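# Lay four long profiles flat side by side in cart

## Task

Place all four long profiles lying flat on the floor of the cart, next to one another and running the length of the cart. Anything already correctly placed must remain so at the end. Finish with both grippers empty and withdrawn from the cart, touching nothing, and with the robot upright and not tilted or fallen.

## Robot and tools

ROBOT. A Rainbow Robotics RB-Y1: a two-wheeled base (plus two rear casters, 0.66 m long, 0.58 m wide, front edge 0.10 m ahead of the wheel axle) that can drive forward/back and turn but never sideways; a folding torso (leg with ankle, knee and hip, then chest); a head with head_camera; and a left and a right arm, each with a parallel gripper and a wrist camera (left_wrist_camera, right_wrist_camera) whose case juts sideways and can strike things. With arms in their starting pose the robot is up to 0.73 m wide.

FRAMES. Base frame: origin on the floor between the drive wheels, x forward, y left, z up, metres. The chest, left_hand and right_hand readings are in this frame; a hand point is midway between its finger pads, fingers along the hand's -z, closing along its x. Reported hand positions may be off, worse at long reach or under load. Odometry frame is the base frame at the start; base_odometry only integrates wheel rotation (slip counts as motion, bumps that turn the robot are missed), heading in rad, left positive.

TOOL move. Optional keys: base, joints, min_time_s, contact_limits, plus cameras and blocking. With no action it just reports state and images.
- base: one object {x_m_s, turn_rad_s, for_s}. These are velocities, not a destination: forward speed in m/s (0.005 to 0.4 in magnitude, or 0, negative reverses), left turn rate in rad/s (0.02 to 1.509 in magnitude, or 0, negative turns right), held for for_s seconds (0.1 to 5, rounded to 1/30 s), then the base stops. Omitted velocities are 0. Acceleration is 0.4 m/s² (turns 0.5 rad/s²), so it coasts up to 1 s (turns 3.1 s) after for_s. Distance is roughly speed × for_s, or 0.4 × for_s² (turn 0.5 × for_s²) if too short to reach speed. If |x| + 0.27·|turn| exceeds 0.4, both shrink proportionally. Tiny commands may barely move it.
- joints: one object for the whole robot, keyed by joint name, each value an absolute target (radians, gripper keys in metres of pad opening). Ranges: torso_squat_rad 0 to 1.2 (higher lowers the level chest); torso_shift_rad -0.3 to 0.6 (positive pushes hips forward); torso_pitch_rad -0.2 to 1.4 (positive leans forward); torso_yaw_rad -1.5 to 1.5 (left positive; lift both arms out 0.2 rad or more first). Combined torso caps: squat+shift ≤ 1.52; squat−shift+pitch ≤ 1.57; shift+0.5·pitch−0.4·squat ≤ 0.7; shift+0.3·pitch−0.5·squat ≤ 0.39, else partial motion and off_target. Per arm (left_/right_ prefix): shoulder_pitch -2.356 to 2.356 (0 hanging, negative raises forward); shoulder_roll left 0 to 3.141, right -3.141 to 0 (away from body lifts outward); shoulder_yaw -2.094 to 2.094; elbow -2.617 to 0.01 (negative bends forward); forearm_roll -3.141 to 3.141; wrist_pitch -1.57 to 1.919 (negative tips the hand forward when hanging); hand_roll -2.705 to 2.705; gripper_m 0 to 0.1. Yaw and roll signs are the same for both arms (positive = leftward/counter-clockwise seen from above). Head: head_pan_rad -0.523 to 0.523 (left positive, relative to chest), head_tilt_rad -0.35 to 1.57 (positive looks down). Max speeds: arms 1 rad/s (wrist joints 1.5), head 1.5, squat/pitch 0.3, shift 0.15, yaw 0.6, grippers 0.08 m/s.
- min_time_s: 0.1 to 8 s, a floor on how long each arm, head and torso motion takes.
- contact_limits: per gripper current cap in mA, 200 to 672.5 (starts at 672.5, persists); grip force scales with (limit − 100).
- blocking: true/omitted waits until everything rests; false returns in about 0.5 s while motion continues. A later move overrides only the parts it names.
Unknown keys make a call invalid; out-of-range values get it refused, and a refusal or unrequested stop cancels the rest of that reply's move, wait and finished_scene calls.

OTHER TOOLS. wait {seconds 0 to 10}: idle, return state and images. stop {}: brake all running motions; braked joints say stopped and may still press. zoom_image {camera, region [x0,y0,x1,y1]} in pixels of that camera's last image, up to 504×504. finished_scene {scene, check}: first call only submits your check of each condition; a second call in a later reply actually closes the scene.

RESULTS. move line: done or the worst status. base_status/joint_status: done (base: velocity was sent, possibly with slip or blockage; shows sent time), moving, off_target (resting short, maybe still pushing), stopped, not_followed (arm self/other-arm collision check refused targets; see cause: line), contact_stop (torso only), time_out, limit_stop_at_<name> (built-in limit or body-collision guard), torque_fault, limit_stop_at_motor_heat. A contact_stop or time_out halts the whole group (torso, or one arm). on_its_own lists uncommanded behaviour. motor_effort gives wheel effort % (bracket = peak); at rest normally under 30, higher means pushing on something; wheel_motors_off = 1 when wheels cut out for about 2 s after stalling. Joint torques, wrist force/torque (hand axes, uncalibrated offsets) and motor temperatures are also printed; pictures line names image order.

GRIPPING. Command an opening at least 0.005 m below the object's width; off_target or done both mean holding. Each arm is rated 3 kg.

AVOID. Arms hitting or pressing each other (can end the scene); contact torques reaching limits (shoulders 63, elbow 32.4, wrist joints 22.5 N m) which freeze the robot 10 s; overheating (65 °C warning, 80 °C lockout) from long stretched or loaded holds; driving into furniture, as the base keeps pushing and the body can catch and tip; heavy loads far forward; dropping or slamming profiles, letting go while they move, and leaving anything falling. A loose object may occasionally be nudged by something external. At the end open the grippers, lift clear of the cart and back away.

Each tool is called by a JSON object that holds its "fn" and its "kwargs", one argument or row to a line.

## Session

{"fn": "move", "kwargs": {

}}

Scene clock: 0.00 s.
Joint torques (N m): no reading
Motor temperatures (°C): left_arm=[35 33 34 36 43 38 45] | right_arm=[38 41 34 41 42 41 38]
Wrist force (N): no reading
Wrist torque (N m): no reading
Wrist force, peak (N): no reading
base_odometry: x=+0.000 y=+0.000 heading=+0.000
base_status: not commanded
joint_positions: torso_squat_rad=+0.350 torso_shift_rad=+0.000 torso_pitch_rad=+0.000 torso_yaw_rad=+0.000 left_shoulder_pitch_rad=+0.020 left_shoulder_roll_rad=+0.015 left_shoulder_yaw_rad=-0.005 left_elbow_rad=-0.192 left_forearm_roll_rad=-0.008 left_wrist_pitch_rad=-0.045 left_hand_roll_rad=+0.025 left_gripper_m=+0.101 right_shoulder_pitch_rad=-0.036 right_shoulder_roll_rad=-0.016 right_shoulder_yaw_rad=+0.004 right_elbow_rad=-0.198 right_forearm_roll_rad=-0.043 right_wrist_pitch_rad=-0.006 right_hand_roll_rad=+0.044 right_gripper_m=+0.100 head_pan_rad=+0.000 head_tilt_rad=+0.400
joint_status: not commanded
wheel_motors_off: 0
motor_effort: left_wheel=+1 right_wheel=+1
chest: x=-0.2280 y=+0.0003 z=+1.2475 quat_wxyz=(+1.000, +0.000, +0.000, +0.000) (m; base frame)
left_hand: x=-0.1388 y=+0.2314 z=+0.5683 quat_wxyz=(+0.994, +0.006, -0.109, +0.008) (m; base frame)
right_hand: x=-0.1043 y=-0.2304 z=+0.5727 quat_wxyz=(+0.993, -0.008, -0.119, +0.009) (m; base frame)
pictures: head_camera, left_wrist_camera, right_wrist_camera

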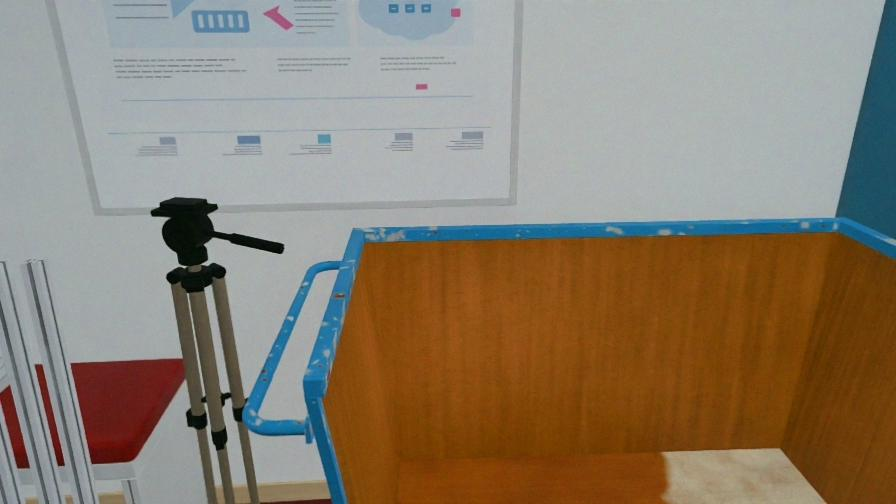

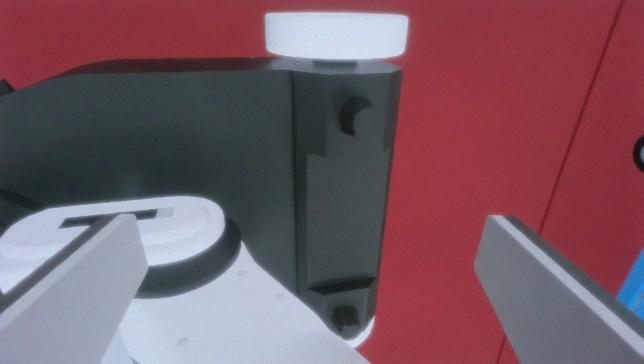

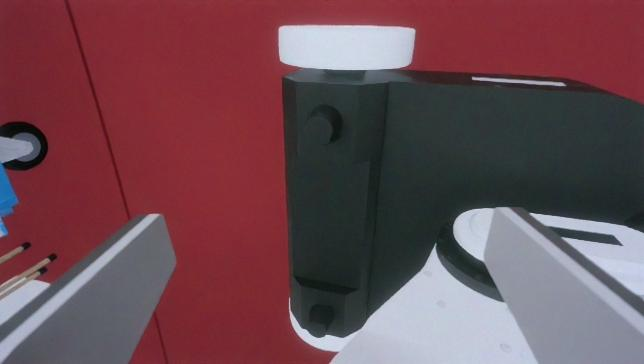

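{"fn": "move", "kwargs": {
  "joints": {"head_tilt_rad":0.85,"head_pan_rad":0.35},
  "cameras": ["head_camera"]
}}

{"fn": "move", "kwargs": {
  "joints": {"head_tilt_rad":0.85,"head_pan_rad":-0.35},
  "cameras": ["head_camera"]
}}

{"fn": "move", "kwargs": {
  "joints": {"head_tilt_rad":0.45,"head_pan_rad":0.52},
  "cameras": ["head_camera"]
}}

{"fn": "move", "kwargs": {
  "joints": {"head_tilt_rad":0.45,"head_pan_rad":-0.52},
  "cameras": ["head_camera"]
}}

Scene clock: 5.43 s.
Joint torques (N m): left_arm=[-1.48 0.98 -0.9 -1.21 -0.27 -0.5 0.23] | right_arm=[-3.85 -1.06 0.19 -1.75 0.25 -0.54 -0.31]
Motor temperatures (°C): left_arm=[35 33 34 36 43 38 45] | right_arm=[38 41 34 40 42 41 38]
Wrist force (N): left_arm=[-2.4 0.2 -8.7] | right_arm=[-6.5 -4.6 -11.8]
Wrist torque (N m): left_arm=[-0.25 -0.32 0.20] | right_arm=[0.07 -0.57 -0.35]
Wrist force, peak (N): left_arm=[-3.0 0.8 -9.2] | right_arm=[-6.8 -4.6 -12.0]
move: done
base_odometry: x=+0.000 y=+0.000 heading=+0.000
base_status: not commanded
joint_positions: torso_squat_rad=+0.350 torso_shift_rad=+0.000 torso_pitch_rad=+0.000 torso_yaw_rad=+0.000 left_shoulder_pitch_rad=+0.020 left_shoulder_roll_rad=+0.015 left_shoulder_yaw_rad=-0.005 left_elbow_rad=-0.192 left_forearm_roll_rad=-0.008 left_wrist_pitch_rad=-0.045 left_hand_roll_rad=+0.025 left_gripper_m=+0.101 right_shoulder_pitch_rad=-0.036 right_shoulder_roll_rad=-0.016 right_shoulder_yaw_rad=+0.004 right_elbow_rad=-0.198 right_forearm_roll_rad=-0.043 right_wrist_pitch_rad=-0.006 right_hand_roll_rad=+0.044 right_gripper_m=+0.100 head_pan_rad=+0.350 head_tilt_rad=+0.850
joint_status: all done
wheel_motors_off: 0
motor_effort: left_wheel=+1(1) right_wheel=-1(3)
chest: x=-0.2280 y=+0.0003 z=+1.2475 quat_wxyz=(+1.000, +0.000, +0.000, +0.000) (m; base frame)
left_hand: x=-0.1388 y=+0.2314 z=+0.5683 quat_wxyz=(+0.994, +0.006, -0.109, +0.008) (m; base frame)
right_hand: x=-0.1043 y=-0.2304 z=+0.5727 quat_wxyz=(+0.993, -0.008, -0.119, +0.009) (m; base frame)
pictures: head_camera
camera_calibration:
head_camera: T_world_to_cam=[[0.288159, -0.957448, 0.0160703, 0.0420451], [-0.684701, -0.217746, -0.695536, 0.922662], [0.669439, 0.189422, -0.718311, 1.11882], [0, 0, 0, 1]] pos_world=[-0.129346, 0.029234, 1.44473]

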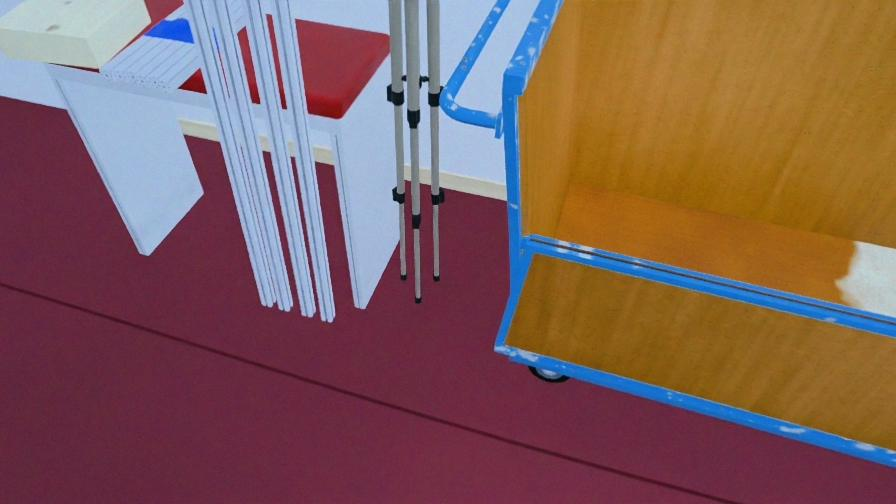

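Scene clock: 6.57 s.
Joint torques (N m): left_arm=[-2.03 0.45 -0.38 -1.14 -0.09 -0.25 0.29] | right_arm=[-3.31 -0.89 -0.06 -1.68 0.34 -0.55 -0.18]
Motor temperatures (°C): left_arm=[35 33 34 36 43 38 45] | right_arm=[38 41 34 40 42 41 38]
Wrist force (N): left_arm=[-2.5 0.6 -9.2] | right_arm=[-6.4 -4.7 -11.7]
Wrist torque (N m): left_arm=[-0.32 -0.32 0.20] | right_arm=[0.09 -0.56 -0.36]
Wrist force, peak (N): left_arm=[-2.5 0.6 -9.2] | right_arm=[-6.6 -4.8 -12.1]
move: done
base_odometry: x=+0.000 y=+0.000 heading=+0.000
base_status: not commanded
joint_positions: torso_squat_rad=+0.350 torso_shift_rad=+0.000 torso_pitch_rad=+0.000 torso_yaw_rad=+0.000 left_shoulder_pitch_rad=+0.020 left_shoulder_roll_rad=+0.015 left_shoulder_yaw_rad=-0.005 left_elbow_rad=-0.192 left_forearm_roll_rad=-0.008 left_wrist_pitch_rad=-0.045 left_hand_roll_rad=+0.025 left_gripper_m=+0.101 right_shoulder_pitch_rad=-0.036 right_shoulder_roll_rad=-0.016 right_shoulder_yaw_rad=+0.004 right_elbow_rad=-0.198 right_forearm_roll_rad=-0.043 right_wrist_pitch_rad=-0.006 right_hand_roll_rad=+0.044 right_gripper_m=+0.100 head_pan_rad=-0.350 head_tilt_rad=+0.850
joint_status: all done
wheel_motors_off: 0
motor_effort: left_wheel=+0(1) right_wheel=+1(3)
chest: x=-0.2280 y=+0.0003 z=+1.2475 quat_wxyz=(+1.000, +0.000, +0.000, +0.000) (m; base frame)
left_hand: x=-0.1388 y=+0.2314 z=+0.5683 quat_wxyz=(+0.994, +0.006, -0.109, +0.008) (m; base frame)
right_hand: x=-0.1043 y=-0.2304 z=+0.5727 quat_wxyz=(+0.993, -0.008, -0.119, +0.009) (m; base frame)
pictures: head_camera
camera_calibration:
head_camera: T_world_to_cam=[[-0.396375, -0.917949, 0.0160408, -0.0989422], [-0.663628, 0.274397, -0.695919, 0.927328], [0.634417, -0.28649, -0.717941, 1.11129], [0, 0, 0, 1]] pos_world=[-0.128836, -0.0269072, 1.44477]

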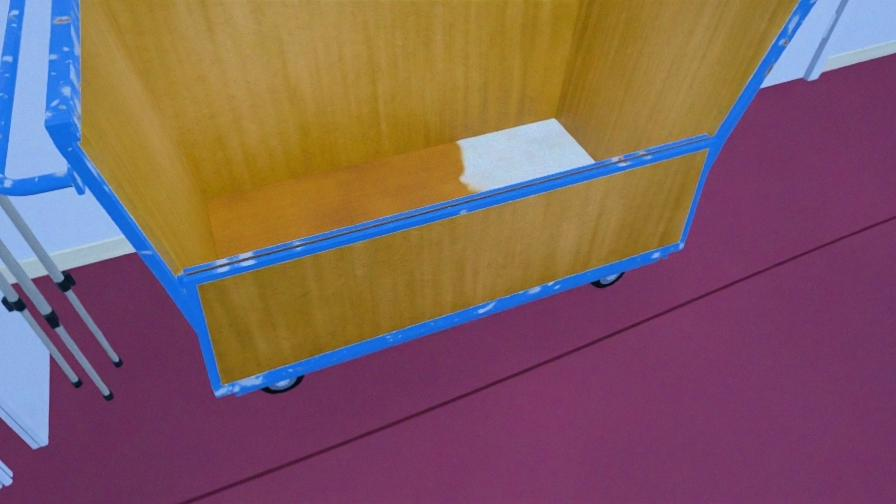

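Scene clock: 7.80 s.
Joint torques (N m): left_arm=[-1.98 1.03 0.15 -0.95 -0.17 -0.45 0.15] | right_arm=[-3.94 -1.36 0.24 -2.05 0.24 -0.61 -0.12]
Motor temperatures (°C): left_arm=[35 33 34 36 43 38 45] | right_arm=[38 41 34 40 42 41 38]
Wrist force (N): left_arm=[-2.7 0.2 -8.9] | right_arm=[-6.3 -4.7 -11.9]
Wrist torque (N m): left_arm=[-0.27 -0.35 0.21] | right_arm=[0.08 -0.55 -0.35]
Wrist force, peak (N): left_arm=[-2.6 0.4 -9.3] | right_arm=[-6.6 -4.6 -12.0]
move: done
base_odometry: x=+0.000 y=+0.000 heading=+0.000
base_status: not commanded
joint_positions: torso_squat_rad=+0.350 torso_shift_rad=+0.000 torso_pitch_rad=+0.000 torso_yaw_rad=+0.000 left_shoulder_pitch_rad=+0.020 left_shoulder_roll_rad=+0.015 left_shoulder_yaw_rad=-0.005 left_elbow_rad=-0.192 left_forearm_roll_rad=-0.008 left_wrist_pitch_rad=-0.045 left_hand_roll_rad=+0.025 left_gripper_m=+0.101 right_shoulder_pitch_rad=-0.036 right_shoulder_roll_rad=-0.016 right_shoulder_yaw_rad=+0.004 right_elbow_rad=-0.198 right_forearm_roll_rad=-0.043 right_wrist_pitch_rad=-0.006 right_hand_roll_rad=+0.044 right_gripper_m=+0.100 head_pan_rad=+0.520 head_tilt_rad=+0.450
joint_status: all done
wheel_motors_off: 0
motor_effort: left_wheel=+1(1) right_wheel=-1(2)
chest: x=-0.2280 y=+0.0003 z=+1.2475 quat_wxyz=(+1.000, +0.000, +0.000, +0.000) (m; base frame)
left_hand: x=-0.1388 y=+0.2314 z=+0.5683 quat_wxyz=(+0.994, +0.006, -0.109, +0.008) (m; base frame)
right_hand: x=-0.1043 y=-0.2304 z=+0.5727 quat_wxyz=(+0.993, -0.008, -0.119, +0.009) (m; base frame)
pictures: head_camera
camera_calibration:
head_camera: T_world_to_cam=[[0.444756, -0.895619, -0.00761624, 0.108562], [-0.353837, -0.167887, -0.920116, 1.31589], [0.822795, 0.411922, -0.391572, 0.677327], [0, 0, 0, 1]] pos_world=[-0.139976, 0.0391454, 1.47682]

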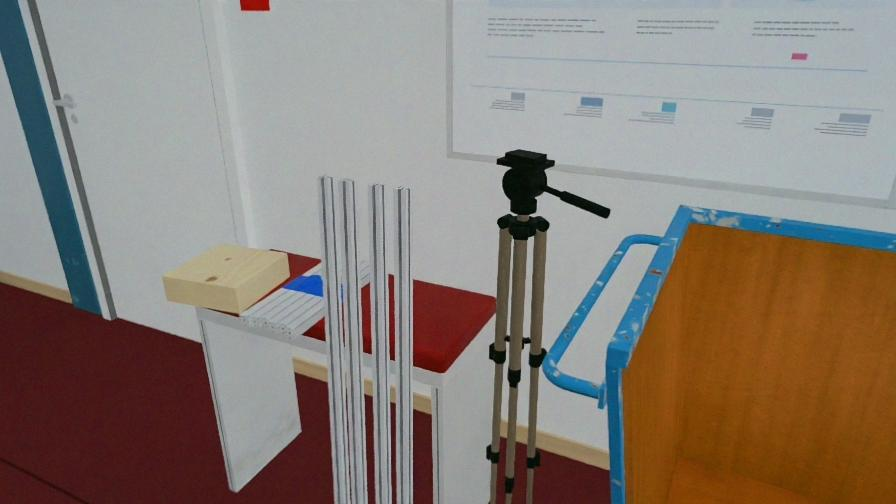

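Scene clock: 9.17 s.
Joint torques (N m): left_arm=[-1 0.55 -0.36 -1.13 -0.08 -0.47 0.2] | right_arm=[-3.47 -1.32 0.11 -2 0.23 -0.4 -0.26]
Motor temperatures (°C): left_arm=[35 33 34 36 43 38 45] | right_arm=[38 41 34 40 42 41 38]
Wrist force (N): left_arm=[-2.3 0.5 -8.9] | right_arm=[-6.4 -5.0 -11.7]
Wrist torque (N m): left_arm=[-0.32 -0.31 0.21] | right_arm=[0.10 -0.56 -0.35]
Wrist force, peak (N): left_arm=[-2.4 0.2 -9.1] | right_arm=[-6.6 -4.8 -12.1]
move: done
base_odometry: x=+0.000 y=+0.000 heading=+0.000
base_status: not commanded
joint_positions: torso_squat_rad=+0.350 torso_shift_rad=+0.000 torso_pitch_rad=+0.000 torso_yaw_rad=+0.000 left_shoulder_pitch_rad=+0.020 left_shoulder_roll_rad=+0.015 left_shoulder_yaw_rad=-0.005 left_elbow_rad=-0.192 left_forearm_roll_rad=-0.008 left_wrist_pitch_rad=-0.045 left_hand_roll_rad=+0.025 left_gripper_m=+0.101 right_shoulder_pitch_rad=-0.036 right_shoulder_roll_rad=-0.016 right_shoulder_yaw_rad=+0.004 right_elbow_rad=-0.198 right_forearm_roll_rad=-0.043 right_wrist_pitch_rad=-0.006 right_hand_roll_rad=+0.044 right_gripper_m=+0.100 head_pan_rad=-0.520 head_tilt_rad=+0.450
joint_status: all done
wheel_motors_off: 0
motor_effort: left_wheel=+0(1) right_wheel=-1(3)
chest: x=-0.2280 y=+0.0003 z=+1.2475 quat_wxyz=(+1.000, +0.000, +0.000, +0.000) (m; base frame)
left_hand: x=-0.1388 y=+0.2314 z=+0.5683 quat_wxyz=(+0.994, +0.006, -0.109, +0.008) (m; base frame)
right_hand: x=-0.1043 y=-0.2304 z=+0.5727 quat_wxyz=(+0.993, -0.008, -0.119, +0.009) (m; base frame)
pictures: head_camera
camera_calibration:
head_camera: T_world_to_cam=[[-0.547196, -0.836969, -0.00766006, -0.0957403], [-0.3233, 0.219791, -0.920418, 1.32243], [0.772045, -0.501173, -0.390861, 0.666271], [0, 0, 0, 1]] pos_world=[-0.139237, -0.0368748, 1.47688]

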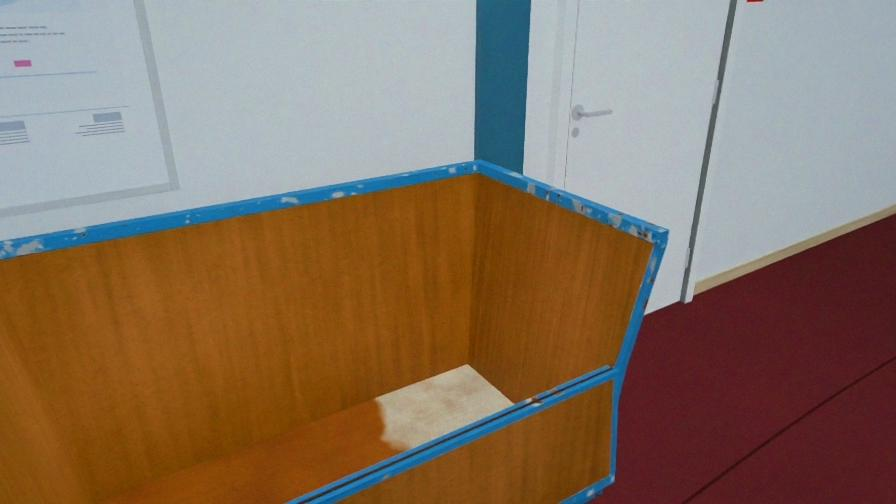

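{"fn": "move", "kwargs": {
  "joints": {"head_tilt_rad":0.6,"head_pan_rad":0.52},
  "cameras": ["head_camera"]
}}

{"fn": "zoom_image", "kwargs": {
  "camera": "head_camera",
  "region": [150, 80, 500, 277]
}}

{"fn": "zoom_image", "kwargs": {
  "camera": "head_camera",
  "region": [250, 230, 600, 427]
}}

Scene clock: 50.20 s.
Joint torques (N m): left_arm=[-1.37 0.55 0.15 -1.13 -0.08 -0.48 0.26] | right_arm=[-3.21 -0.99 0.13 -1.79 0.32 -0.62 -0.21]
Motor temperatures (°C): left_arm=[35 33 34 36 43 38 45] | right_arm=[37 41 34 40 42 41 38]
Wrist force (N): left_arm=[-2.3 0.2 -8.8] | right_arm=[-6.6 -4.4 -11.5]
Wrist torque (N m): left_arm=[-0.29 -0.32 0.20] | right_arm=[0.04 -0.60 -0.36]
Wrist force, peak (N): left_arm=[-2.6 0.7 -9.1] | right_arm=[-6.7 -4.8 -12.0]
move: done
base_odometry: x=+0.000 y=+0.000 heading=+0.000
base_status: not commanded
joint_positions: torso_squat_rad=+0.350 torso_shift_rad=+0.000 torso_pitch_rad=+0.000 torso_yaw_rad=+0.000 left_shoulder_pitch_rad=+0.020 left_shoulder_roll_rad=+0.015 left_shoulder_yaw_rad=-0.005 left_elbow_rad=-0.192 left_forearm_roll_rad=-0.008 left_wrist_pitch_rad=-0.045 left_hand_roll_rad=+0.025 left_gripper_m=+0.101 right_shoulder_pitch_rad=-0.036 right_shoulder_roll_rad=-0.016 right_shoulder_yaw_rad=+0.004 right_elbow_rad=-0.198 right_forearm_roll_rad=-0.043 right_wrist_pitch_rad=-0.006 right_hand_roll_rad=+0.044 right_gripper_m=+0.100 head_pan_rad=+0.520 head_tilt_rad=+0.600
joint_status: all done
wheel_motors_off: 0
motor_effort: left_wheel=+0(1) right_wheel=+0(2)
chest: x=-0.2280 y=+0.0003 z=+1.2475 quat_wxyz=(+1.000, +0.000, +0.000, +0.000) (m; base frame)
left_hand: x=-0.1388 y=+0.2314 z=+0.5683 quat_wxyz=(+0.994, +0.006, -0.109, +0.008) (m; base frame)
right_hand: x=-0.1043 y=-0.2304 z=+0.5727 quat_wxyz=(+0.993, -0.008, -0.119, +0.009) (m; base frame)
pictures: head_camera
camera_calibration:
head_camera: T_world_to_cam=[[0.444252, -0.895901, 0.00129488, 0.0955592], [-0.46935, -0.233968, -0.851452, 1.19273], [0.763119, 0.377652, -0.524431, 0.857373], [0, 0, 0, 1]] pos_world=[-0.136923, 0.0408837, 1.46506]

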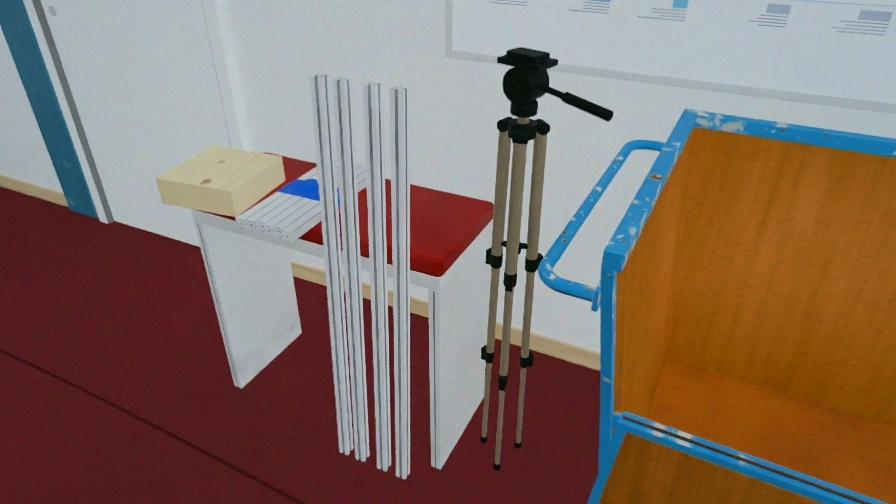

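Scaled by 1.440 from the camera's 896x504 image, which has a finer 1280x720 frame.

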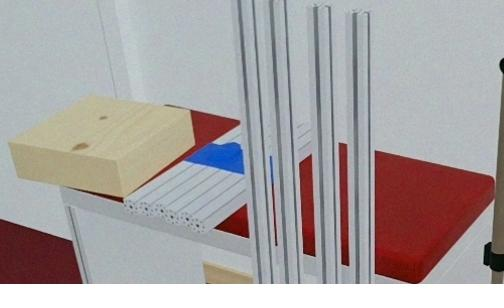

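Scaled by 1.440 from the camera's 896x504 image, which has a finer 1280x720 frame.

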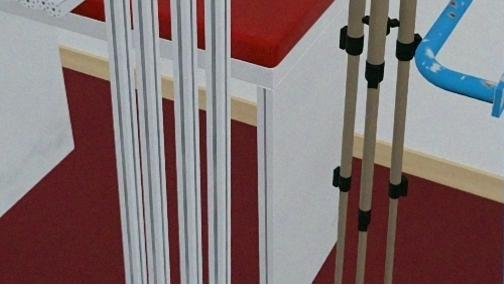

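{"fn": "move", "kwargs": {
  "base": {"turn_rad_s":0.7,"for_s":1.67},
  "joints": {"torso_squat_rad":0.8,"torso_pitch_rad":0.4},
  "cameras": []
}}

{"fn": "move", "kwargs": {
  "base": {"x_m_s":0.3,"for_s":1.7},
  "cameras": []
}}

{"fn": "move", "kwargs": {
  "base": {"turn_rad_s":-0.7,"for_s":1.67},
  "joints": {"head_pan_rad":0.2,"head_tilt_rad":0.3},
  "cameras": ["head_camera"]
}}

Scene clock: 98.70 s.
Joint torques (N m): left_arm=[8.51 0.8 -0.52 2.52 -0.08 0.15 0.2] | right_arm=[6.89 -0.92 -0.05 2.59 0.21 0.23 -0.15]
Motor temperatures (°C): left_arm=[35 33 34 36 43 38 45] | right_arm=[37 40 34 40 42 41 38]
Wrist force (N): left_arm=[-0.3 -0.2 -9.4] | right_arm=[-3.8 -4.5 -11.9]
Wrist torque (N m): left_arm=[-0.25 -0.20 0.16] | right_arm=[0.11 -0.42 -0.33]
Wrist force, peak (N): left_arm=[-0.5 0.5 -9.6] | right_arm=[-6.3 -4.9 -12.1]
move: done
base_odometry: x=+0.000 y=+0.000 heading=+1.166
base_status: done (sent for 1.67 of 1.67 s)
joint_positions: torso_squat_rad=+0.800 torso_shift_rad=+0.000 torso_pitch_rad=+0.400 torso_yaw_rad=+0.000 left_shoulder_pitch_rad=+0.020 left_shoulder_roll_rad=+0.015 left_shoulder_yaw_rad=-0.005 left_elbow_rad=-0.192 left_forearm_roll_rad=-0.008 left_wrist_pitch_rad=-0.045 left_hand_roll_rad=+0.025 left_gripper_m=+0.101 right_shoulder_pitch_rad=-0.036 right_shoulder_roll_rad=-0.016 right_shoulder_yaw_rad=+0.004 right_elbow_rad=-0.198 right_forearm_roll_rad=-0.043 right_wrist_pitch_rad=-0.006 right_hand_roll_rad=+0.044 right_gripper_m=+0.100 head_pan_rad=+0.520 head_tilt_rad=+0.600
joint_status: all done
wheel_motors_off: 0
motor_effort: left_wheel=+5(47) right_wheel=+15(54)
chest: x=-0.1075 y=+0.0003 z=+1.0532 quat_wxyz=(+0.980, +0.000, +0.199, +0.000) (m; base frame)
left_hand: x=-0.2899 y=+0.2314 z=+0.3929 quat_wxyz=(+0.996, +0.008, +0.091, +0.007) (m; base frame)
right_hand: x=-0.2564 y=-0.2304 z=+0.3835 quat_wxyz=(+0.997, -0.006, +0.081, +0.010) (m; base frame)
pictures: none
No camera images: "cameras" was empty.

Scene clock: 101.63 s.
Joint torques (N m): left_arm=[8.77 0.2 -0.4 3 -0.24 0.2 0.33] | right_arm=[7.27 -0.39 0.33 2.9 0.12 0.1 -0.29]
Motor temperatures (°C): left_arm=[35 33 34 36 43 38 45] | right_arm=[37 40 34 40 42 41 38]
Wrist force (N): left_arm=[-0.2 0.2 -9.0] | right_arm=[-3.6 -4.8 -11.8]
Wrist torque (N m): left_arm=[-0.31 -0.17 0.16] | right_arm=[0.12 -0.40 -0.36]
Wrist force, peak (N): left_arm=[-0.3 0.2 -9.5] | right_arm=[-4.1 -4.8 -12.3]
move: done
base_odometry: x=+0.200 y=+0.469 heading=+1.167
base_status: done (sent for 1.7 of 1.7 s)
joint_positions: torso_squat_rad=+0.800 torso_shift_rad=+0.000 torso_pitch_rad=+0.400 torso_yaw_rad=+0.000 left_shoulder_pitch_rad=+0.020 left_shoulder_roll_rad=+0.015 left_shoulder_yaw_rad=-0.005 left_elbow_rad=-0.192 left_forearm_roll_rad=-0.008 left_wrist_pitch_rad=-0.045 left_hand_roll_rad=+0.025 left_gripper_m=+0.101 right_shoulder_pitch_rad=-0.036 right_shoulder_roll_rad=-0.016 right_shoulder_yaw_rad=+0.004 right_elbow_rad=-0.198 right_forearm_roll_rad=-0.043 right_wrist_pitch_rad=-0.006 right_hand_roll_rad=+0.044 right_gripper_m=+0.100 head_pan_rad=+0.520 head_tilt_rad=+0.600
joint_status: not commanded
wheel_motors_off: 0
motor_effort: left_wheel=+9(44) right_wheel=-14(51)
chest: x=-0.1075 y=+0.0003 z=+1.0532 quat_wxyz=(+0.980, +0.000, +0.199, +0.000) (m; base frame)
left_hand: x=-0.2897 y=+0.2313 z=+0.3928 quat_wxyz=(+0.996, +0.008, +0.091, +0.007) (m; base frame)
right_hand: x=-0.2562 y=-0.2304 z=+0.3835 quat_wxyz=(+0.997, -0.006, +0.081, +0.010) (m; base frame)
pictures: none
No camera images: "cameras" was empty.

Scene clock: 105.03 s.
Joint torques (N m): left_arm=[8.56 0.59 -0.08 2.78 -0.12 0.43 0.04] | right_arm=[7.15 -0.58 0.31 2.79 0.21 0.29 -0.47]
Motor temperatures (°C): left_arm=[35 33 34 36 43 38 45] | right_arm=[37 40 34 40 42 41 38]
Wrist force (N): left_arm=[0.1 -0.1 -8.8] | right_arm=[-3.7 -4.8 -11.7]
Wrist torque (N m): left_arm=[-0.26 -0.15 0.17] | right_arm=[0.14 -0.40 -0.35]
Wrist force, peak (N): left_arm=[-0.3 0.1 -9.6] | right_arm=[-3.9 -4.9 -12.2]
move: done
base_odometry: x=+0.200 y=+0.469 heading=+0.001
base_status: done (sent for 1.67 of 1.67 s)
joint_positions: torso_squat_rad=+0.800 torso_shift_rad=+0.000 torso_pitch_rad=+0.400 torso_yaw_rad=+0.000 left_shoulder_pitch_rad=+0.020 left_shoulder_roll_rad=+0.015 left_shoulder_yaw_rad=-0.005 left_elbow_rad=-0.192 left_forearm_roll_rad=-0.008 left_wrist_pitch_rad=-0.045 left_hand_roll_rad=+0.025 left_gripper_m=+0.101 right_shoulder_pitch_rad=-0.036 right_shoulder_roll_rad=-0.016 right_shoulder_yaw_rad=+0.004 right_elbow_rad=-0.198 right_forearm_roll_rad=-0.043 right_wrist_pitch_rad=-0.006 right_hand_roll_rad=+0.044 right_gripper_m=+0.100 head_pan_rad=+0.200 head_tilt_rad=+0.300
joint_status: all done
wheel_motors_off: 0
motor_effort: left_wheel=+15(40) right_wheel=+5(45)
chest: x=-0.1075 y=+0.0003 z=+1.0532 quat_wxyz=(+0.980, +0.000, +0.199, +0.000) (m; base frame)
left_hand: x=-0.2897 y=+0.2313 z=+0.3928 quat_wxyz=(+0.996, +0.008, +0.091, +0.007) (m; base frame)
right_hand: x=-0.2563 y=-0.2304 z=+0.3835 quat_wxyz=(+0.997, -0.006, +0.081, +0.010) (m; base frame)
pictures: head_camera
camera_calibration:
head_camera: T_world_to_cam=[[0.124724, -0.989691, -0.0703943, 0.0936194], [-0.606775, -0.0199481, -0.794624, 1.02766], [0.785028, 0.141822, -0.603008, 0.68947], [0, 0, 0, 1]] pos_world=[0.0706305, 0.015372, 1.23895]

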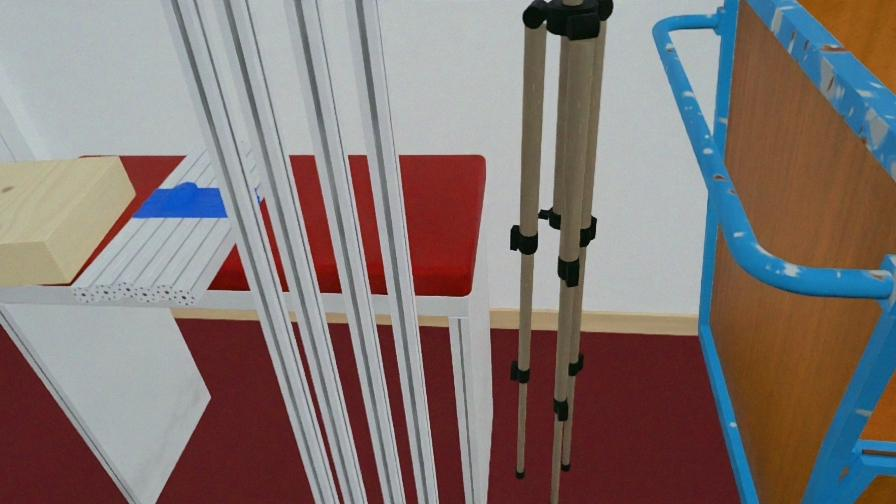

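{"fn": "zoom_image", "kwargs": {
  "camera": "head_camera",
  "region": [220, 260, 500, 420]
}}

Scaled by 1.800 from the camera's 896x504 image, which has a finer 1280x720 frame.

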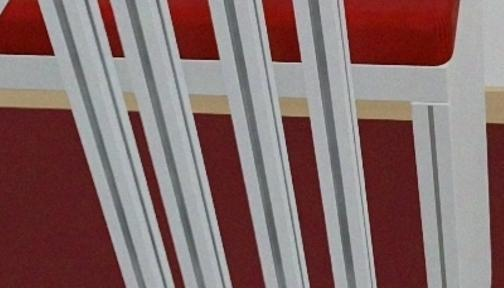

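{"fn": "move", "kwargs": {
  "base": {"turn_rad_s":0.6,"for_s":1.7},
  "joints": {"torso_squat_rad":1.1,"torso_pitch_rad":0.4,"left_shoulder_roll_rad":0.1},
  "cameras": []
}}

{"fn": "move", "kwargs": {
  "base": {"x_m_s":0.2,"for_s":0.85},
  "cameras": []
}}

{"fn": "move", "kwargs": {
  "base": {"turn_rad_s":-0.6,"for_s":1.7},
  "joints": {"left_shoulder_pitch_rad":-0.6,"left_shoulder_roll_rad":0.02,"left_shoulder_yaw_rad":0,"left_elbow_rad":-0.8,"left_forearm_roll_rad":0,"left_wrist_pitch_rad":-0.6,"left_hand_roll_rad":-1.57,"head_pan_rad":0.3,"head_tilt_rad":0.5}
}}

Scene clock: 130.43 s.
Joint torques (N m): left_arm=[9.23 1.67 -0.01 2.96 -0.13 0.36 0.29] | right_arm=[7.11 -0.73 0.01 2.59 0.25 0.19 -0.09]
Motor temperatures (°C): left_arm=[35 33 34 36 43 38 45] | right_arm=[37 40 33 40 42 41 38]
Wrist force (N): left_arm=[-0.3 0.1 -9.3] | right_arm=[-4.0 -4.4 -11.9]
Wrist torque (N m): left_arm=[-0.34 -0.27 0.18] | right_arm=[0.08 -0.41 -0.30]
Wrist force, peak (N): left_arm=[-0.8 -0.1 -11.5] | right_arm=[-4.4 -4.4 -14.3]
move: limit_stop_at_own_body_right_arm
base_odometry: x=+0.200 y=+0.469 heading=+1.020
base_status: done (sent for 1.7 of 1.7 s)
joint_positions: torso_squat_rad=+1.083 torso_shift_rad=+0.000 torso_pitch_rad=+0.400 torso_yaw_rad=+0.000 left_shoulder_pitch_rad=+0.020 left_shoulder_roll_rad=+0.100 left_shoulder_yaw_rad=-0.005 left_elbow_rad=-0.192 left_forearm_roll_rad=-0.008 left_wrist_pitch_rad=-0.045 left_hand_roll_rad=+0.025 left_gripper_m=+0.101 right_shoulder_pitch_rad=-0.036 right_shoulder_roll_rad=-0.016 right_shoulder_yaw_rad=+0.004 right_elbow_rad=-0.198 right_forearm_roll_rad=-0.043 right_wrist_pitch_rad=-0.006 right_hand_roll_rad=+0.044 right_gripper_m=+0.100 head_pan_rad=+0.200 head_tilt_rad=+0.300
joint_status: torso_squat_rad limit_stop_at_own_body_right_arm (moved +0.283 of +0.300); the others done
wheel_motors_off: 0
motor_effort: left_wheel=+3(42) right_wheel=+14(47)
chest: x=-0.1075 y=+0.0003 z=+0.8935 quat_wxyz=(+0.980, +0.000, +0.199, +0.000) (m; base frame)
left_hand: x=-0.2887 y=+0.2956 z=+0.2365 quat_wxyz=(+0.995, +0.048, +0.091, -0.007) (m; base frame)
right_hand: x=-0.2563 y=-0.2304 z=+0.2238 quat_wxyz=(+0.997, -0.006, +0.081, +0.010) (m; base frame)
pictures: none
No camera images: "cameras" was empty.

not run: a stop that you did not command came earlier in this reply.

not run: a stop that you did not command came earlier in this reply.

{"fn": "move", "kwargs": {
  "base": {"x_m_s":0.2,"for_s":0.85},
  "joints": {"right_shoulder_pitch_rad":0.0,"right_shoulder_roll_rad":-0.1,"right_elbow_rad":-1.9},
  "cameras": []
}}

{"fn": "move", "kwargs": {
  "base": {"turn_rad_s":-0.6,"for_s":1.7},
  "joints": {"torso_squat_rad":1.1,"left_shoulder_pitch_rad":-0.6,"left_shoulder_roll_rad":0.02,"left_shoulder_yaw_rad":0,"left_elbow_rad":-0.8,"left_forearm_roll_rad":0,"left_wrist_pitch_rad":-0.6,"left_hand_roll_rad":-1.57,"head_pan_rad":0.3,"head_tilt_rad":0.5}
}}

Scene clock: 137.17 s.
Joint torques (N m): left_arm=[9.71 1.9 -0.13 3.17 0.2 0.26 0.04] | right_arm=[5.27 0.31 0.26 1.06 0.41 0.08 -0.22]
Motor temperatures (°C): left_arm=[35 33 34 36 43 38 45] | right_arm=[37 40 33 40 42 41 38]
Wrist force (N): left_arm=[-0.2 -0.3 -8.8] | right_arm=[-5.1 -4.4 -12.4]
Wrist torque (N m): left_arm=[-0.31 -0.23 0.18] | right_arm=[0.08 -0.47 -0.31]
Wrist force, peak (N): left_arm=[-0.5 -0.3 -9.5] | right_arm=[-7.2 -4.7 -12.1]
move: limit_stop_at_own_body_base
base_odometry: x=+0.291 y=+0.616 heading=+1.021
base_status: done (sent for 0.87 of 0.87 s)
joint_positions: torso_squat_rad=+1.083 torso_shift_rad=+0.000 torso_pitch_rad=+0.400 torso_yaw_rad=+0.000 left_shoulder_pitch_rad=+0.020 left_shoulder_roll_rad=+0.100 left_shoulder_yaw_rad=-0.005 left_elbow_rad=-0.192 left_forearm_roll_rad=-0.008 left_wrist_pitch_rad=-0.045 left_hand_roll_rad=+0.025 left_gripper_m=+0.101 right_shoulder_pitch_rad=-0.030 right_shoulder_roll_rad=-0.029 right_shoulder_yaw_rad=+0.004 right_elbow_rad=-0.385 right_forearm_roll_rad=-0.043 right_wrist_pitch_rad=-0.006 right_hand_roll_rad=+0.044 right_gripper_m=+0.100 head_pan_rad=+0.200 head_tilt_rad=+0.300
joint_status: right_shoulder_pitch_rad limit_stop_at_own_body_base (moved +0.006 of +0.036); right_shoulder_roll_rad limit_stop_at_own_body_base (moved -0.013 of -0.084); right_elbow_rad limit_stop_at_own_body_base (moved -0.187 of -1.702)
wheel_motors_off: 0
on_its_own: right_shoulder_pitch_rad is held at -0.030, not at your +0.000, since a limit_stop_at_own_body_base; right_shoulder_roll_rad is held at -0.029, not at your -0.100, since a limit_stop_at_own_body_base; right_elbow_rad is held at -0.385, not at your -1.900, since a limit_stop_at_own_body_base
motor_effort: left_wheel=+10(45) right_wheel=-11(54)
chest: x=-0.1075 y=+0.0003 z=+0.8935 quat_wxyz=(+0.980, +0.000, +0.199, +0.000) (m; base frame)
left_hand: x=-0.2886 y=+0.2955 z=+0.2365 quat_wxyz=(+0.995, +0.048, +0.091, -0.007) (m; base frame)
right_hand: x=-0.1701 y=-0.2388 z=+0.2122 quat_wxyz=(+1.000, -0.011, -0.010, +0.012) (m; base frame)
pictures: none
No camera images: "cameras" was empty.

not run: a stop that you did not command came earlier in this reply.

{"fn": "move", "kwargs": {
  "joints": {"right_shoulder_roll_rad":-0.4,"left_shoulder_roll_rad":0.3},
  "cameras": []
}}

{"fn": "move", "kwargs": {
  "joints": {"right_elbow_rad":-1.9},
  "cameras": []
}}

{"fn": "move", "kwargs": {
  "base": {"turn_rad_s":-0.6,"for_s":1.7},
  "joints": {"left_elbow_rad":-0.8,"left_shoulder_pitch_rad":-0.5,"left_wrist_pitch_rad":-0.6,"left_hand_roll_rad":-1.57,"right_shoulder_roll_rad":-0.1},
  "cameras": []
}}

{"fn": "move", "kwargs": {
  "joints": {"torso_squat_rad":1.1,"left_shoulder_pitch_rad":-0.6,"left_shoulder_roll_rad":0.02,"left_shoulder_yaw_rad":0,"left_elbow_rad":-0.8,"left_forearm_roll_rad":0,"left_wrist_pitch_rad":-0.6,"left_hand_roll_rad":-1.57,"head_pan_rad":0.3,"head_tilt_rad":0.5}
}}

Scene clock: 143.23 s.
Joint torques (N m): left_arm=[10.51 6.25 0.22 2.86 -0.07 0.27 0.27] | right_arm=[6.27 -9.41 -0.89 0.99 0.21 -0.22 -0.3]
Motor temperatures (°C): left_arm=[35 33 34 36 43 38 45] | right_arm=[37 40 33 40 42 41 38]
Wrist force (N): left_arm=[-0.3 -1.6 -8.8] | right_arm=[-4.8 -2.3 -12.0]
Wrist torque (N m): left_arm=[-0.21 -0.26 0.21] | right_arm=[-0.03 -0.43 -0.29]
Wrist force, peak (N): left_arm=[-0.6 -0.1 -9.5] | right_arm=[-5.0 -4.9 -12.6]
move: done
base_odometry: x=+0.291 y=+0.616 heading=+1.021
base_status: not commanded
joint_positions: torso_squat_rad=+1.083 torso_shift_rad=+0.000 torso_pitch_rad=+0.400 torso_yaw_rad=+0.000 left_shoulder_pitch_rad=+0.020 left_shoulder_roll_rad=+0.300 left_shoulder_yaw_rad=-0.005 left_elbow_rad=-0.192 left_forearm_roll_rad=-0.008 left_wrist_pitch_rad=-0.045 left_hand_roll_rad=+0.025 left_gripper_m=+0.101 right_shoulder_pitch_rad=-0.030 right_shoulder_roll_rad=-0.400 right_shoulder_yaw_rad=+0.004 right_elbow_rad=-0.385 right_forearm_roll_rad=-0.043 right_wrist_pitch_rad=-0.006 right_hand_roll_rad=+0.044 right_gripper_m=+0.100 head_pan_rad=+0.200 head_tilt_rad=+0.300
joint_status: all done
wheel_motors_off: 0
on_its_own: right_shoulder_pitch_rad is held at -0.030, not at your +0.000, since a limit_stop_at_own_body_base; right_elbow_rad is held at -0.385, not at your -1.900, since a limit_stop_at_own_body_base
motor_effort: left_wheel=+10(11) right_wheel=-10(13)
chest: x=-0.1075 y=+0.0003 z=+0.8935 quat_wxyz=(+0.980, +0.000, +0.199, +0.000) (m; base frame)
left_hand: x=-0.2774 y=+0.4439 z=+0.2642 quat_wxyz=(+0.985, +0.142, +0.089, -0.039) (m; base frame)
right_hand: x=-0.1465 y=-0.5052 z=+0.2653 quat_wxyz=(+0.980, -0.182, -0.010, +0.081) (m; base frame)
pictures: none
No camera images: "cameras" was empty.

Scene clock: 145.37 s.
Joint torques (N m): left_arm=[10.19 6.57 -0.11 3.14 -0.11 0.4 0.06] | right_arm=[-4.09 -5.81 -3.83 -10.53 0.28 -1.74 -0.19]
Motor temperatures (°C): left_arm=[35 33 34 36 43 38 45] | right_arm=[37 40 33 40 42 41 38]
Wrist force (N): left_arm=[-0.5 -1.5 -9.0] | right_arm=[-10.3 -2.1 -6.8]
Wrist torque (N m): left_arm=[-0.22 -0.28 0.21] | right_arm=[-0.15 -0.75 -0.35]
Wrist force, peak (N): left_arm=[-0.2 -1.5 -9.3] | right_arm=[-6.6 -2.1 -12.5]
move: done
base_odometry: x=+0.291 y=+0.616 heading=+1.021
base_status: not commanded
joint_positions: torso_squat_rad=+1.083 torso_shift_rad=+0.000 torso_pitch_rad=+0.400 torso_yaw_rad=+0.000 left_shoulder_pitch_rad=+0.020 left_shoulder_roll_rad=+0.300 left_shoulder_yaw_rad=-0.005 left_elbow_rad=-0.192 left_forearm_roll_rad=-0.008 left_wrist_pitch_rad=-0.045 left_hand_roll_rad=+0.025 left_gripper_m=+0.101 right_shoulder_pitch_rad=-0.030 right_shoulder_roll_rad=-0.400 right_shoulder_yaw_rad=+0.004 right_elbow_rad=-1.900 right_forearm_roll_rad=-0.043 right_wrist_pitch_rad=-0.006 right_hand_roll_rad=+0.044 right_gripper_m=+0.100 head_pan_rad=+0.200 head_tilt_rad=+0.300
joint_status: all done
wheel_motors_off: 0
on_its_own: right_shoulder_pitch_rad is held at -0.030, not at your +0.000, since a limit_stop_at_own_body_base
motor_effort: left_wheel=+10(11) right_wheel=-11(13)
chest: x=-0.1075 y=+0.0003 z=+0.8935 quat_wxyz=(+0.980, +0.000, +0.199, +0.000) (m; base frame)
left_hand: x=-0.2774 y=+0.4439 z=+0.2642 quat_wxyz=(+0.985, +0.142, +0.089, -0.039) (m; base frame)
right_hand: x=+0.3418 y=-0.2700 z=+0.6588 quat_wxyz=(+0.705, -0.077, -0.681, +0.184) (m; base frame)
pictures: none
No camera images: "cameras" was empty.

Scene clock: 148.60 s.
Joint torques (N m): left_arm=[-8.65 5.35 1.61 -7.19 0.29 -1.67 0.45] | right_arm=[-4.1 -1.96 -1.17 -11.54 0.24 -2.12 -0.19]
Motor temperatures (°C): left_arm=[35 33 34 36 43 38 45] | right_arm=[37 40 33 41 42 41 38]
Wrist force (N): left_arm=[0.3 -5.7 -4.0] | right_arm=[-10.8 -3.4 -6.6]
Wrist torque (N m): left_arm=[0.01 -0.26 0.22] | right_arm=[-0.11 -0.79 -0.36]
Wrist force, peak (N): left_arm=[-2.8 -2.4 -9.7] | right_arm=[-10.9 -3.4 -7.0]
move: done
base_odometry: x=+0.291 y=+0.616 heading=+0.001
base_status: done (sent for 1.7 of 1.7 s)
joint_positions: torso_squat_rad=+1.083 torso_shift_rad=+0.000 torso_pitch_rad=+0.400 torso_yaw_rad=+0.000 left_shoulder_pitch_rad=-0.500 left_shoulder_roll_rad=+0.300 left_shoulder_yaw_rad=-0.005 left_elbow_rad=-0.800 left_forearm_roll_rad=-0.008 left_wrist_pitch_rad=-0.600 left_hand_roll_rad=-1.570 left_gripper_m=+0.101 right_shoulder_pitch_rad=-0.030 right_shoulder_roll_rad=-0.100 right_shoulder_yaw_rad=+0.004 right_elbow_rad=-1.900 right_forearm_roll_rad=-0.043 right_wrist_pitch_rad=-0.006 right_hand_roll_rad=+0.044 right_gripper_m=+0.100 head_pan_rad=+0.200 head_tilt_rad=+0.300
joint_status: all done
wheel_motors_off: 0
on_its_own: right_shoulder_pitch_rad is held at -0.030, not at your +0.000, since a limit_stop_at_own_body_base
motor_effort: left_wheel=+13(47) right_wheel=+1(42)
chest: x=-0.1075 y=+0.0003 z=+0.8935 quat_wxyz=(+0.980, +0.000, +0.199, +0.000) (m; base frame)
left_hand: x=+0.3954 y=+0.2792 z=+0.5016 quat_wxyz=(+0.407, +0.510, -0.439, -0.617) (m; base frame)
right_hand: x=+0.3376 y=-0.2273 z=+0.6492 quat_wxyz=(+0.719, -0.015, -0.693, +0.049) (m; base frame)
pictures: none
No camera images: "cameras" was empty.

Scene clock: 149.50 s.
Joint torques (N m): left_arm=[-10.7 0.96 0.26 -7.67 0.03 -1.67 0.43] | right_arm=[-4.44 -2.49 -0.93 -11.73 0.45 -2.03 -0.06]
Motor temperatures (°C): left_arm=[35 33 34 36 43 38 45] | right_arm=[37 40 33 41 42 41 38]
Wrist force (N): left_arm=[-1.2 -6.1 -3.4] | right_arm=[-10.8 -3.5 -6.3]
Wrist torque (N m): left_arm=[0.07 -0.30 0.23] | right_arm=[-0.10 -0.78 -0.37]
Wrist force, peak (N): left_arm=[0.6 -6.9 -4.1] | right_arm=[-11.2 -3.5 -6.6]
move: done
base_odometry: x=+0.291 y=+0.616 heading=+0.001
base_status: not commanded
joint_positions: torso_squat_rad=+1.100 torso_shift_rad=+0.000 torso_pitch_rad=+0.400 torso_yaw_rad=+0.000 left_shoulder_pitch_rad=-0.600 left_shoulder_roll_rad=+0.020 left_shoulder_yaw_rad=+0.000 left_elbow_rad=-0.800 left_forearm_roll_rad=+0.000 left_wrist_pitch_rad=-0.600 left_hand_roll_rad=-1.570 left_gripper_m=+0.101 right_shoulder_pitch_rad=-0.030 right_shoulder_roll_rad=-0.100 right_shoulder_yaw_rad=+0.004 right_elbow_rad=-1.900 right_forearm_roll_rad=-0.043 right_wrist_pitch_rad=-0.006 right_hand_roll_rad=+0.044 right_gripper_m=+0.100 head_pan_rad=+0.300 head_tilt_rad=+0.500
joint_status: all done
wheel_motors_off: 0
on_its_own: right_shoulder_pitch_rad is held at -0.030, not at your +0.000, since a limit_stop_at_own_body_base
motor_effort: left_wheel=+16(18) right_wheel=+2(3)
chest: x=-0.1075 y=+0.0003 z=+0.8830 quat_wxyz=(+0.980, +0.000, +0.199, +0.000) (m; base frame)
left_hand: x=+0.4142 y=+0.1199 z=+0.5185 quat_wxyz=(+0.450, +0.446, -0.547, -0.546) (m; base frame)
right_hand: x=+0.3376 y=-0.2274 z=+0.6388 quat_wxyz=(+0.719, -0.015, -0.693, +0.049) (m; base frame)
pictures: head_camera, left_wrist_camera, right_wrist_camera
camera_calibration:
head_camera: T_world_to_cam=[[0.217588, -0.971214, -0.0969497, 0.110616], [-0.741938, -0.100043, -0.662963, 0.751793], [0.634179, 0.216183, -0.742349, 0.733001], [0, 0, 0, 1]] pos_world=[0.0688609, 0.0241801, 1.05328]
left_wrist_camera: T_world_to_cam=[[-0.229931, -0.97285, 0.0263415, 0.197605], [-0.470094, 0.0873247, -0.878286, 0.671612], [0.852141, -0.214328, -0.47741, -0.000880132], [0, 0, 0, 1]] pos_world=[0.361906, 0.133403, 0.584242]
right_wrist_camera: T_world_to_cam=[[-0.0280067, -0.072524, -0.996973, 0.631497], [-0.492834, 0.868723, -0.04935, 0.42563], [0.869672, 0.48996, -0.0600724, -0.0697311], [0, 0, 0, 1]] pos_world=[0.288095, -0.289791, 0.646401]

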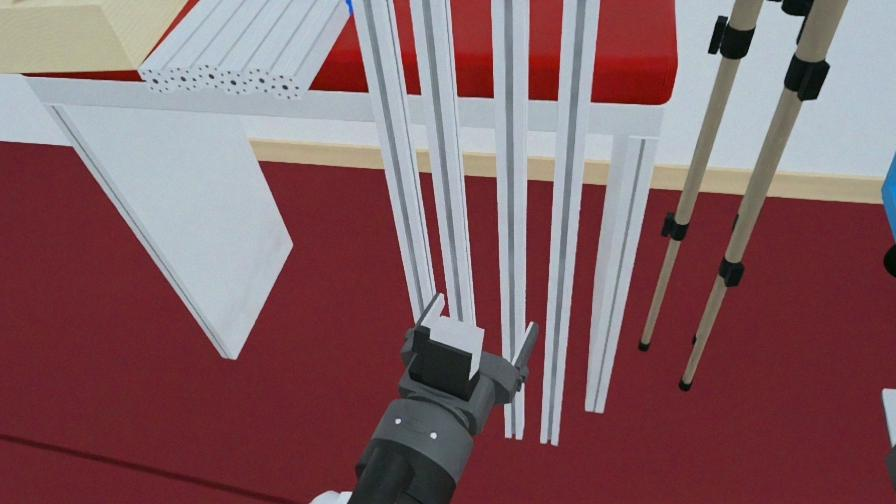

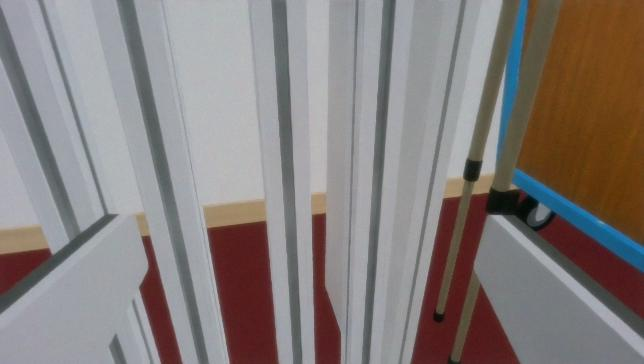

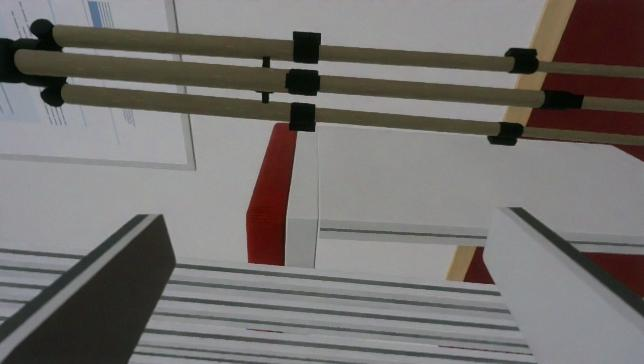

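{"fn": "move", "kwargs": {
  "joints": {"left_shoulder_yaw_rad":0.2}
}}

Scene clock: 165.57 s.
Joint torques (N m): left_arm=[-11.3 1.15 -0.86 -7.95 0 -1.88 0.67] | right_arm=[-4.75 -2.16 -1.21 -11.54 0.25 -2.17 -0.13]
Motor temperatures (°C): left_arm=[35 33 34 37 43 38 45] | right_arm=[37 40 33 41 42 41 38]
Wrist force (N): left_arm=[-1.6 -6.0 -3.9] | right_arm=[-10.7 -3.5 -6.4]
Wrist torque (N m): left_arm=[0.04 -0.32 0.21] | right_arm=[-0.09 -0.75 -0.36]
Wrist force, peak (N): left_arm=[-2.4 -6.2 -4.2] | right_arm=[-11.1 -3.4 -6.5]
move: done
base_odometry: x=+0.291 y=+0.616 heading=+0.001
base_status: not commanded
joint_positions: torso_squat_rad=+1.100 torso_shift_rad=+0.000 torso_pitch_rad=+0.400 torso_yaw_rad=+0.000 left_shoulder_pitch_rad=-0.600 left_shoulder_roll_rad=+0.020 left_shoulder_yaw_rad=+0.200 left_elbow_rad=-0.800 left_forearm_roll_rad=+0.000 left_wrist_pitch_rad=-0.600 left_hand_roll_rad=-1.570 left_gripper_m=+0.101 right_shoulder_pitch_rad=-0.030 right_shoulder_roll_rad=-0.100 right_shoulder_yaw_rad=+0.004 right_elbow_rad=-1.900 right_forearm_roll_rad=-0.043 right_wrist_pitch_rad=-0.006 right_hand_roll_rad=+0.044 right_gripper_m=+0.100 head_pan_rad=+0.300 head_tilt_rad=+0.500
joint_status: all done
wheel_motors_off: 0
on_its_own: right_shoulder_pitch_rad is held at -0.030, not at your +0.000, since a limit_stop_at_own_body_base
motor_effort: left_wheel=+16(17) right_wheel=+2(4)
chest: x=-0.1075 y=+0.0003 z=+0.8830 quat_wxyz=(+0.980, +0.000, +0.199, +0.000) (m; base frame)
left_hand: x=+0.4225 y=+0.2037 z=+0.5167 quat_wxyz=(+0.511, +0.489, -0.508, -0.492) (m; base frame)
right_hand: x=+0.3376 y=-0.2274 z=+0.6388 quat_wxyz=(+0.719, -0.015, -0.693, +0.049) (m; base frame)
pictures: head_camera, left_wrist_camera, right_wrist_camera
camera_calibration:
head_camera: T_world_to_cam=[[0.217589, -0.971214, -0.0969499, 0.110616], [-0.741938, -0.100043, -0.662963, 0.751793], [0.634179, 0.216184, -0.742349, 0.733001], [0, 0, 0, 1]] pos_world=[0.0688609, 0.0241804, 1.05328]
left_wrist_camera: T_world_to_cam=[[-0.0343986, -0.997642, 0.0593849, 0.186397], [-0.481796, -0.0355059, -0.875564, 0.69518], [0.875608, -0.0587296, -0.479439, -0.0314325], [0, 0, 0, 1]] pos_world=[0.368869, 0.208795, 0.582535]
right_wrist_camera: T_world_to_cam=[[-0.0280065, -0.0725237, -0.996973, 0.631497], [-0.492835, 0.868722, -0.0493497, 0.42563], [0.869672, 0.489961, -0.0600721, -0.0697314], [0, 0, 0, 1]] pos_world=[0.288095, -0.28979, 0.646401]

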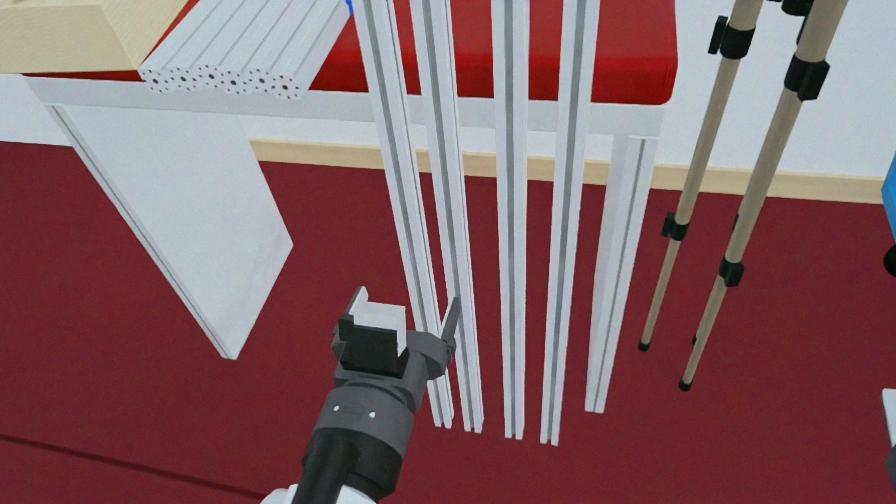

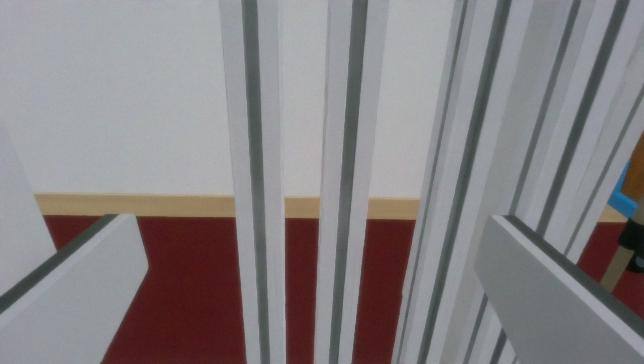

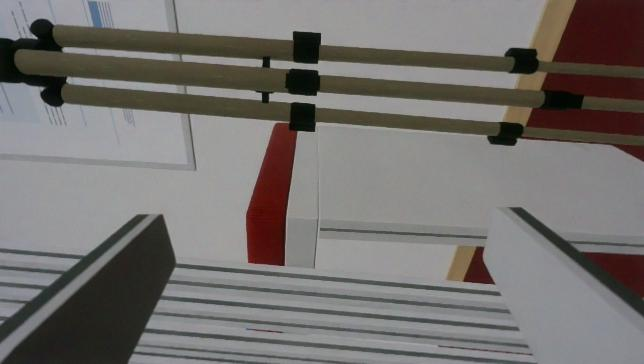

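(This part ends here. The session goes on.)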